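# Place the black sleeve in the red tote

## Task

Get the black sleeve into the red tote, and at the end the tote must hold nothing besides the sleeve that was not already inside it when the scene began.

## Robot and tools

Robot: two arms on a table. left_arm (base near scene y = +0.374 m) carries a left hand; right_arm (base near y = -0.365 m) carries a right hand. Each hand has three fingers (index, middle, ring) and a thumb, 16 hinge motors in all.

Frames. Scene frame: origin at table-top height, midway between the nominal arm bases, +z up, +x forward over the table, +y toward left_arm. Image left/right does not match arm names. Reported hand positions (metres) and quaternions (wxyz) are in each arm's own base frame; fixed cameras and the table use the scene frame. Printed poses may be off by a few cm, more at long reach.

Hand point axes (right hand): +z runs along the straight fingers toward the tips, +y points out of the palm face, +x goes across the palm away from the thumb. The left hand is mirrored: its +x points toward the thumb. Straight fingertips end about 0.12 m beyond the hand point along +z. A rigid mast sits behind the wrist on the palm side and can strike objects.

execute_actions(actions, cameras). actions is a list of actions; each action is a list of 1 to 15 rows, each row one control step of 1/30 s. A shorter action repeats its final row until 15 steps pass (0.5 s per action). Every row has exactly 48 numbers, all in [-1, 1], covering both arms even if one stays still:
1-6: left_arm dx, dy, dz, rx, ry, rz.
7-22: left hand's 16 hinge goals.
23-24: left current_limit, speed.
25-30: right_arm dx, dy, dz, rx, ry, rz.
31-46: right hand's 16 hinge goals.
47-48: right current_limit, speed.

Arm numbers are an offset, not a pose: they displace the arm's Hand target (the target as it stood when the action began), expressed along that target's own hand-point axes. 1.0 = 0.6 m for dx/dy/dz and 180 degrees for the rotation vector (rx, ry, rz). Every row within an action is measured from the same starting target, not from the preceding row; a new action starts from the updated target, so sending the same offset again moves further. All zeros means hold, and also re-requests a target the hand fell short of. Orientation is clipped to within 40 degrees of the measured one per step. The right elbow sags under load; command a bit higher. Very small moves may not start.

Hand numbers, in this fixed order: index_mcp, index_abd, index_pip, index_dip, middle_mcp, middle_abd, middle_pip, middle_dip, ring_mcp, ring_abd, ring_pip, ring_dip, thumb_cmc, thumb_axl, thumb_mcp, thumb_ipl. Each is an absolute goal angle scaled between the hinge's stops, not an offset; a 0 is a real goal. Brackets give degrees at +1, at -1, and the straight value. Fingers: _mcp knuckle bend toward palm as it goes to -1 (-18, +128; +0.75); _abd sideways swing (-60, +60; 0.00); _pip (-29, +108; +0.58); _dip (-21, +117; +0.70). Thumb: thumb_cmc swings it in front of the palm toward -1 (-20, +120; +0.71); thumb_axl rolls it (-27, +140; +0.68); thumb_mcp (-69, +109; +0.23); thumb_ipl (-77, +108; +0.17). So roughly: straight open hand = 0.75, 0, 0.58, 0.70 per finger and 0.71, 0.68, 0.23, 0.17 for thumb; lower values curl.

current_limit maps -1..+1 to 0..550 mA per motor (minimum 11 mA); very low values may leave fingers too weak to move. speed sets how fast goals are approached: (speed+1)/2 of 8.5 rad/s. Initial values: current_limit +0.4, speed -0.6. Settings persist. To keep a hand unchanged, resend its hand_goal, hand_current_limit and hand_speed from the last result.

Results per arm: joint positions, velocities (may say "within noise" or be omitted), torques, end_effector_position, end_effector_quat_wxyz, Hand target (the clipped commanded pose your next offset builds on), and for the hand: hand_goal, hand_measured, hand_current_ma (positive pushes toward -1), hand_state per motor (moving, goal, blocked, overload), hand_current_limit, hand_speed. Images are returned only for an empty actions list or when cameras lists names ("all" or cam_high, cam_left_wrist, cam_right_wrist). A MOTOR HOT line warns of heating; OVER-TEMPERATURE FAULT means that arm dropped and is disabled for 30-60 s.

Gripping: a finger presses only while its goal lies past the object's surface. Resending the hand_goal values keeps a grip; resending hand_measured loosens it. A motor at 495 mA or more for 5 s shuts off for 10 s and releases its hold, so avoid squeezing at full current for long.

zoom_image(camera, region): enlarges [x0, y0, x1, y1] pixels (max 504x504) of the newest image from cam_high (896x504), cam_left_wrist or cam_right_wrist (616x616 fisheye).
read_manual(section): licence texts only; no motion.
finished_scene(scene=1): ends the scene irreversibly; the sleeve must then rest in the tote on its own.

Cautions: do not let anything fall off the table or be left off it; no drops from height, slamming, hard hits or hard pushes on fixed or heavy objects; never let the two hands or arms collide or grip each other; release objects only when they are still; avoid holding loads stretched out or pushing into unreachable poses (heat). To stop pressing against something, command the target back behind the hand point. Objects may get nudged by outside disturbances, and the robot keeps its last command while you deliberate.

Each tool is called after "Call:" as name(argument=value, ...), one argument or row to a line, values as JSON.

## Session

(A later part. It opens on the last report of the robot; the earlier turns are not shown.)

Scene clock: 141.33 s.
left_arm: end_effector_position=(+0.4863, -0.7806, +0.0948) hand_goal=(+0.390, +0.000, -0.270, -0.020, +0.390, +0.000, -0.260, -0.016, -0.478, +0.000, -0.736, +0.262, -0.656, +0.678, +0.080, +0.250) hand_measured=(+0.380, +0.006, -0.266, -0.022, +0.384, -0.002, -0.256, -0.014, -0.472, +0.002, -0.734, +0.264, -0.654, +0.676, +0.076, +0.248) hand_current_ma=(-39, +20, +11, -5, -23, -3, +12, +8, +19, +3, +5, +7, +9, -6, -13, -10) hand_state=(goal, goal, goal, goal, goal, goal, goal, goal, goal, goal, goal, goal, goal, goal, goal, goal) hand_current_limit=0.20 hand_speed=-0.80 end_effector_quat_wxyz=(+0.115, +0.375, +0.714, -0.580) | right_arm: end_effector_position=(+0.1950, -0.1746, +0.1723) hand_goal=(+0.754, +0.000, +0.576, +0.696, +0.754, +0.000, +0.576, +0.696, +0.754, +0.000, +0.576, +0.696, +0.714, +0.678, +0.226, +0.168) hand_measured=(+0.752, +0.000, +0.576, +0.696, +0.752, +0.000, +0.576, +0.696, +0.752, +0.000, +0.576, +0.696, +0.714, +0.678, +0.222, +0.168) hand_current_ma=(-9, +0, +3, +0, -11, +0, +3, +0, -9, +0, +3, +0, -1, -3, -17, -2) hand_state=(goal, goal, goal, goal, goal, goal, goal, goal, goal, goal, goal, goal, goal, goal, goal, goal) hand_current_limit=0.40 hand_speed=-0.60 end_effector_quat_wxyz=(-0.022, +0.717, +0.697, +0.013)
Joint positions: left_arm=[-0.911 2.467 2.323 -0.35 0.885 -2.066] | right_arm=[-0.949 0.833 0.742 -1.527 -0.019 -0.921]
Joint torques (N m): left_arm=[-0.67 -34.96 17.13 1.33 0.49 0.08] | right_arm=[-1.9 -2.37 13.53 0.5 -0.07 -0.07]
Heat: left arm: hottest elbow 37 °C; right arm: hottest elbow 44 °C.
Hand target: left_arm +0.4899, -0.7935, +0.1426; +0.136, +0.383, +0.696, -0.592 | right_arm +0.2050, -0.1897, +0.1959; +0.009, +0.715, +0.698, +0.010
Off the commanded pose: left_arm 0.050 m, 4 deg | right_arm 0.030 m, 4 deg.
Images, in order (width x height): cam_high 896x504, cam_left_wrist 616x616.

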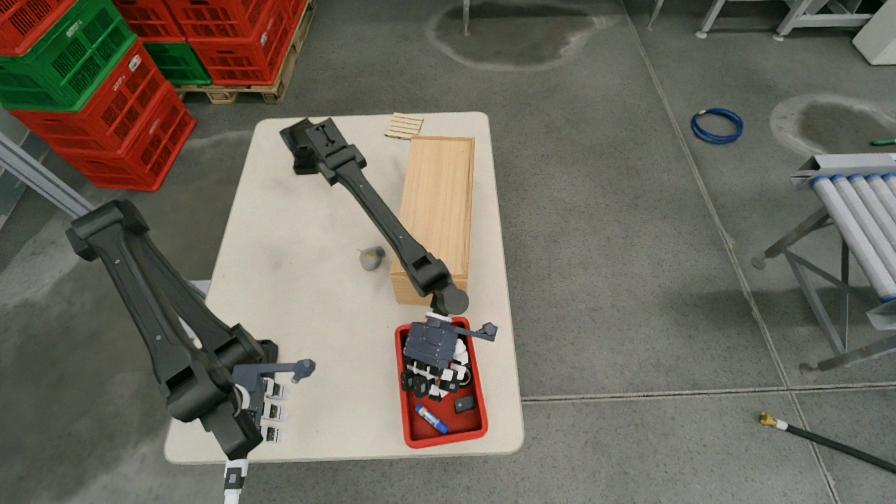

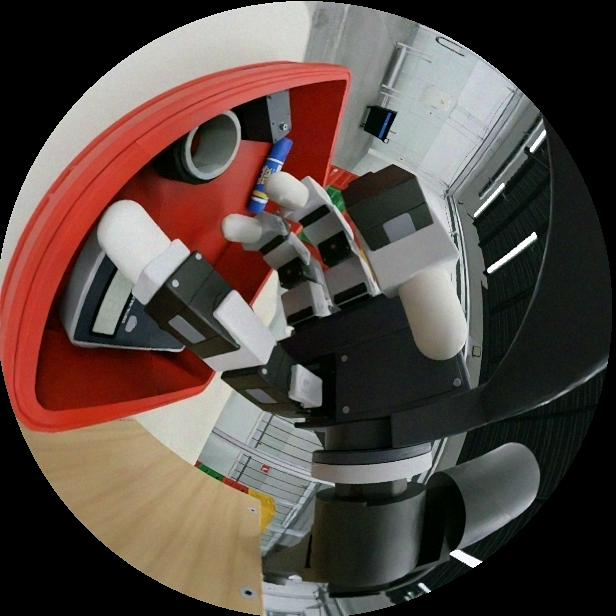

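Call:
execute_actions(
  actions=[
    [[-0.0842,-0.1078,-0.0703,0,0,0,0.39,0,-0.27,-0.02,0.39,0,-0.26,-0.016,-0.479,0,-0.737,0.261,-0.657,0.678,0.08,0.25,0,-0.8,0,0,0,0,0,0,0.754,0,0.576,0.696,0.754,0,0.576,0.696,0.754,0,0.576,0.696,0.714,0.678,0.226,0.168,0.4,-0.6]],
  ],
  cameras=["cam_high","cam_left_wrist"],
)

Call:
zoom_image(
  camera="cam_left_wrist",
  region=[40, 20, 400, 380],
)

Scene clock: 143.17 s.
left_arm: end_effector_position=(+0.4785, -0.7703, +0.2161) hand_goal=(+0.390, +0.000, -0.270, -0.020, +0.390, +0.000, -0.260, -0.016, -0.478, +0.000, -0.736, +0.262, -0.656, +0.678, +0.080, +0.250) hand_measured=(+0.380, +0.006, -0.266, -0.022, +0.384, +0.000, -0.256, -0.014, -0.472, +0.002, -0.734, +0.264, -0.652, +0.676, +0.078, +0.248) hand_current_ma=(-37, +19, +11, -5, -23, -2, +12, +8, +19, +3, +5, +7, +11, -6, -12, -9) hand_state=(goal, goal, goal, goal, goal, goal, goal, goal, goal, goal, goal, goal, goal, goal, goal, goal) hand_current_limit=0.00 hand_speed=-0.80 end_effector_quat_wxyz=(+0.124, +0.380, +0.703, -0.588) | right_arm: end_effector_position=(+0.1950, -0.1746, +0.1723) hand_goal=(+0.754, +0.000, +0.576, +0.696, +0.754, +0.000, +0.576, +0.696, +0.754, +0.000, +0.576, +0.696, +0.714, +0.678, +0.226, +0.168) hand_measured=(+0.752, +0.000, +0.576, +0.696, +0.752, +0.000, +0.576, +0.696, +0.752, +0.000, +0.576, +0.696, +0.714, +0.678, +0.222, +0.168) hand_current_ma=(-9, +0, +3, +0, -11, +0, +3, +0, -9, +0, +3, +0, -1, -3, -17, -2) hand_state=(goal, goal, goal, goal, goal, goal, goal, goal, goal, goal, goal, goal, goal, goal, goal, goal) hand_current_limit=0.40 hand_speed=-0.60 end_effector_quat_wxyz=(-0.022, +0.717, +0.697, +0.013)
Joint positions: left_arm=[-0.909 2.363 2.43 -0.526 0.897 -2.069] | right_arm=[-0.949 0.833 0.742 -1.527 -0.019 -0.921]
Joint torques (N m): left_arm=[0.44 -31.91 16.2 1.36 0.52 0.19] | right_arm=[-2.08 -2.2 13.56 0.47 -0.07 -0.08]
Heat: left arm: hottest elbow 37 °C; right arm: hottest elbow 44 °C.
Hand target: left_arm +0.4899, -0.7735, +0.2327; +0.136, +0.383, +0.696, -0.592 | right_arm +0.2050, -0.1897, +0.1959; +0.009, +0.715, +0.698, +0.010
Off the commanded pose: left_arm 0.020 m, 2 deg | right_arm 0.030 m, 4 deg.
Images, in order (width x height): cam_high 896x504, cam_left_wrist 616x616.

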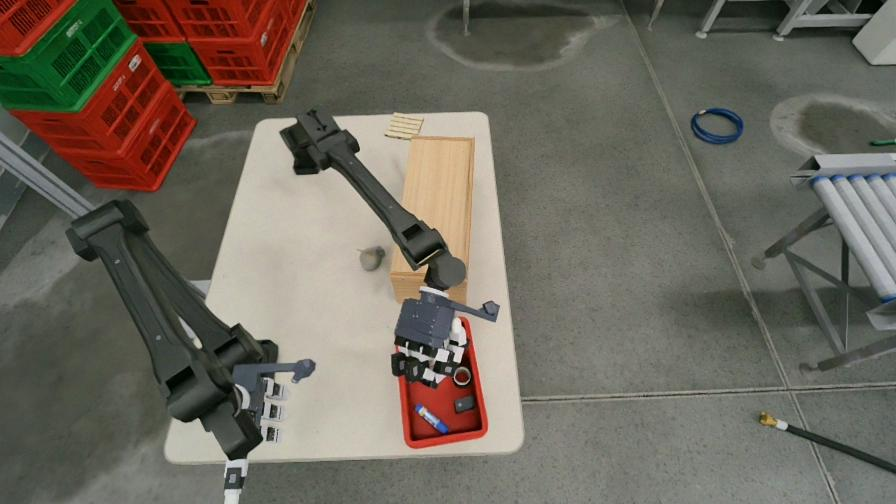

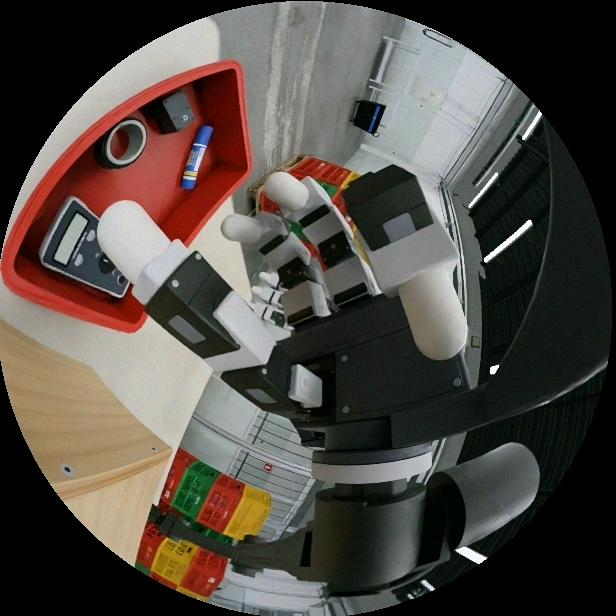

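Scaled by 1.400 from the camera's 616x616 image, which has a finer 880x880 frame.

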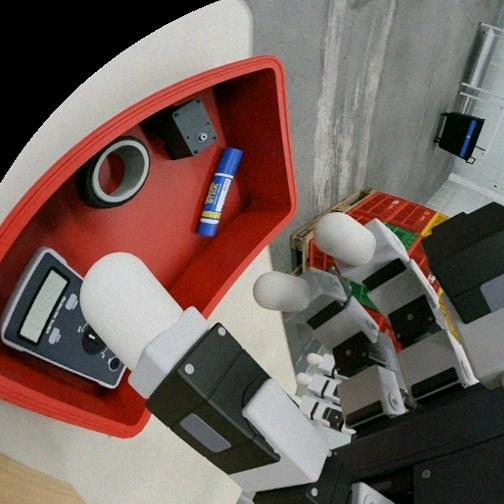

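Call:
finished_scene(
)

The scene is finished: the task was done.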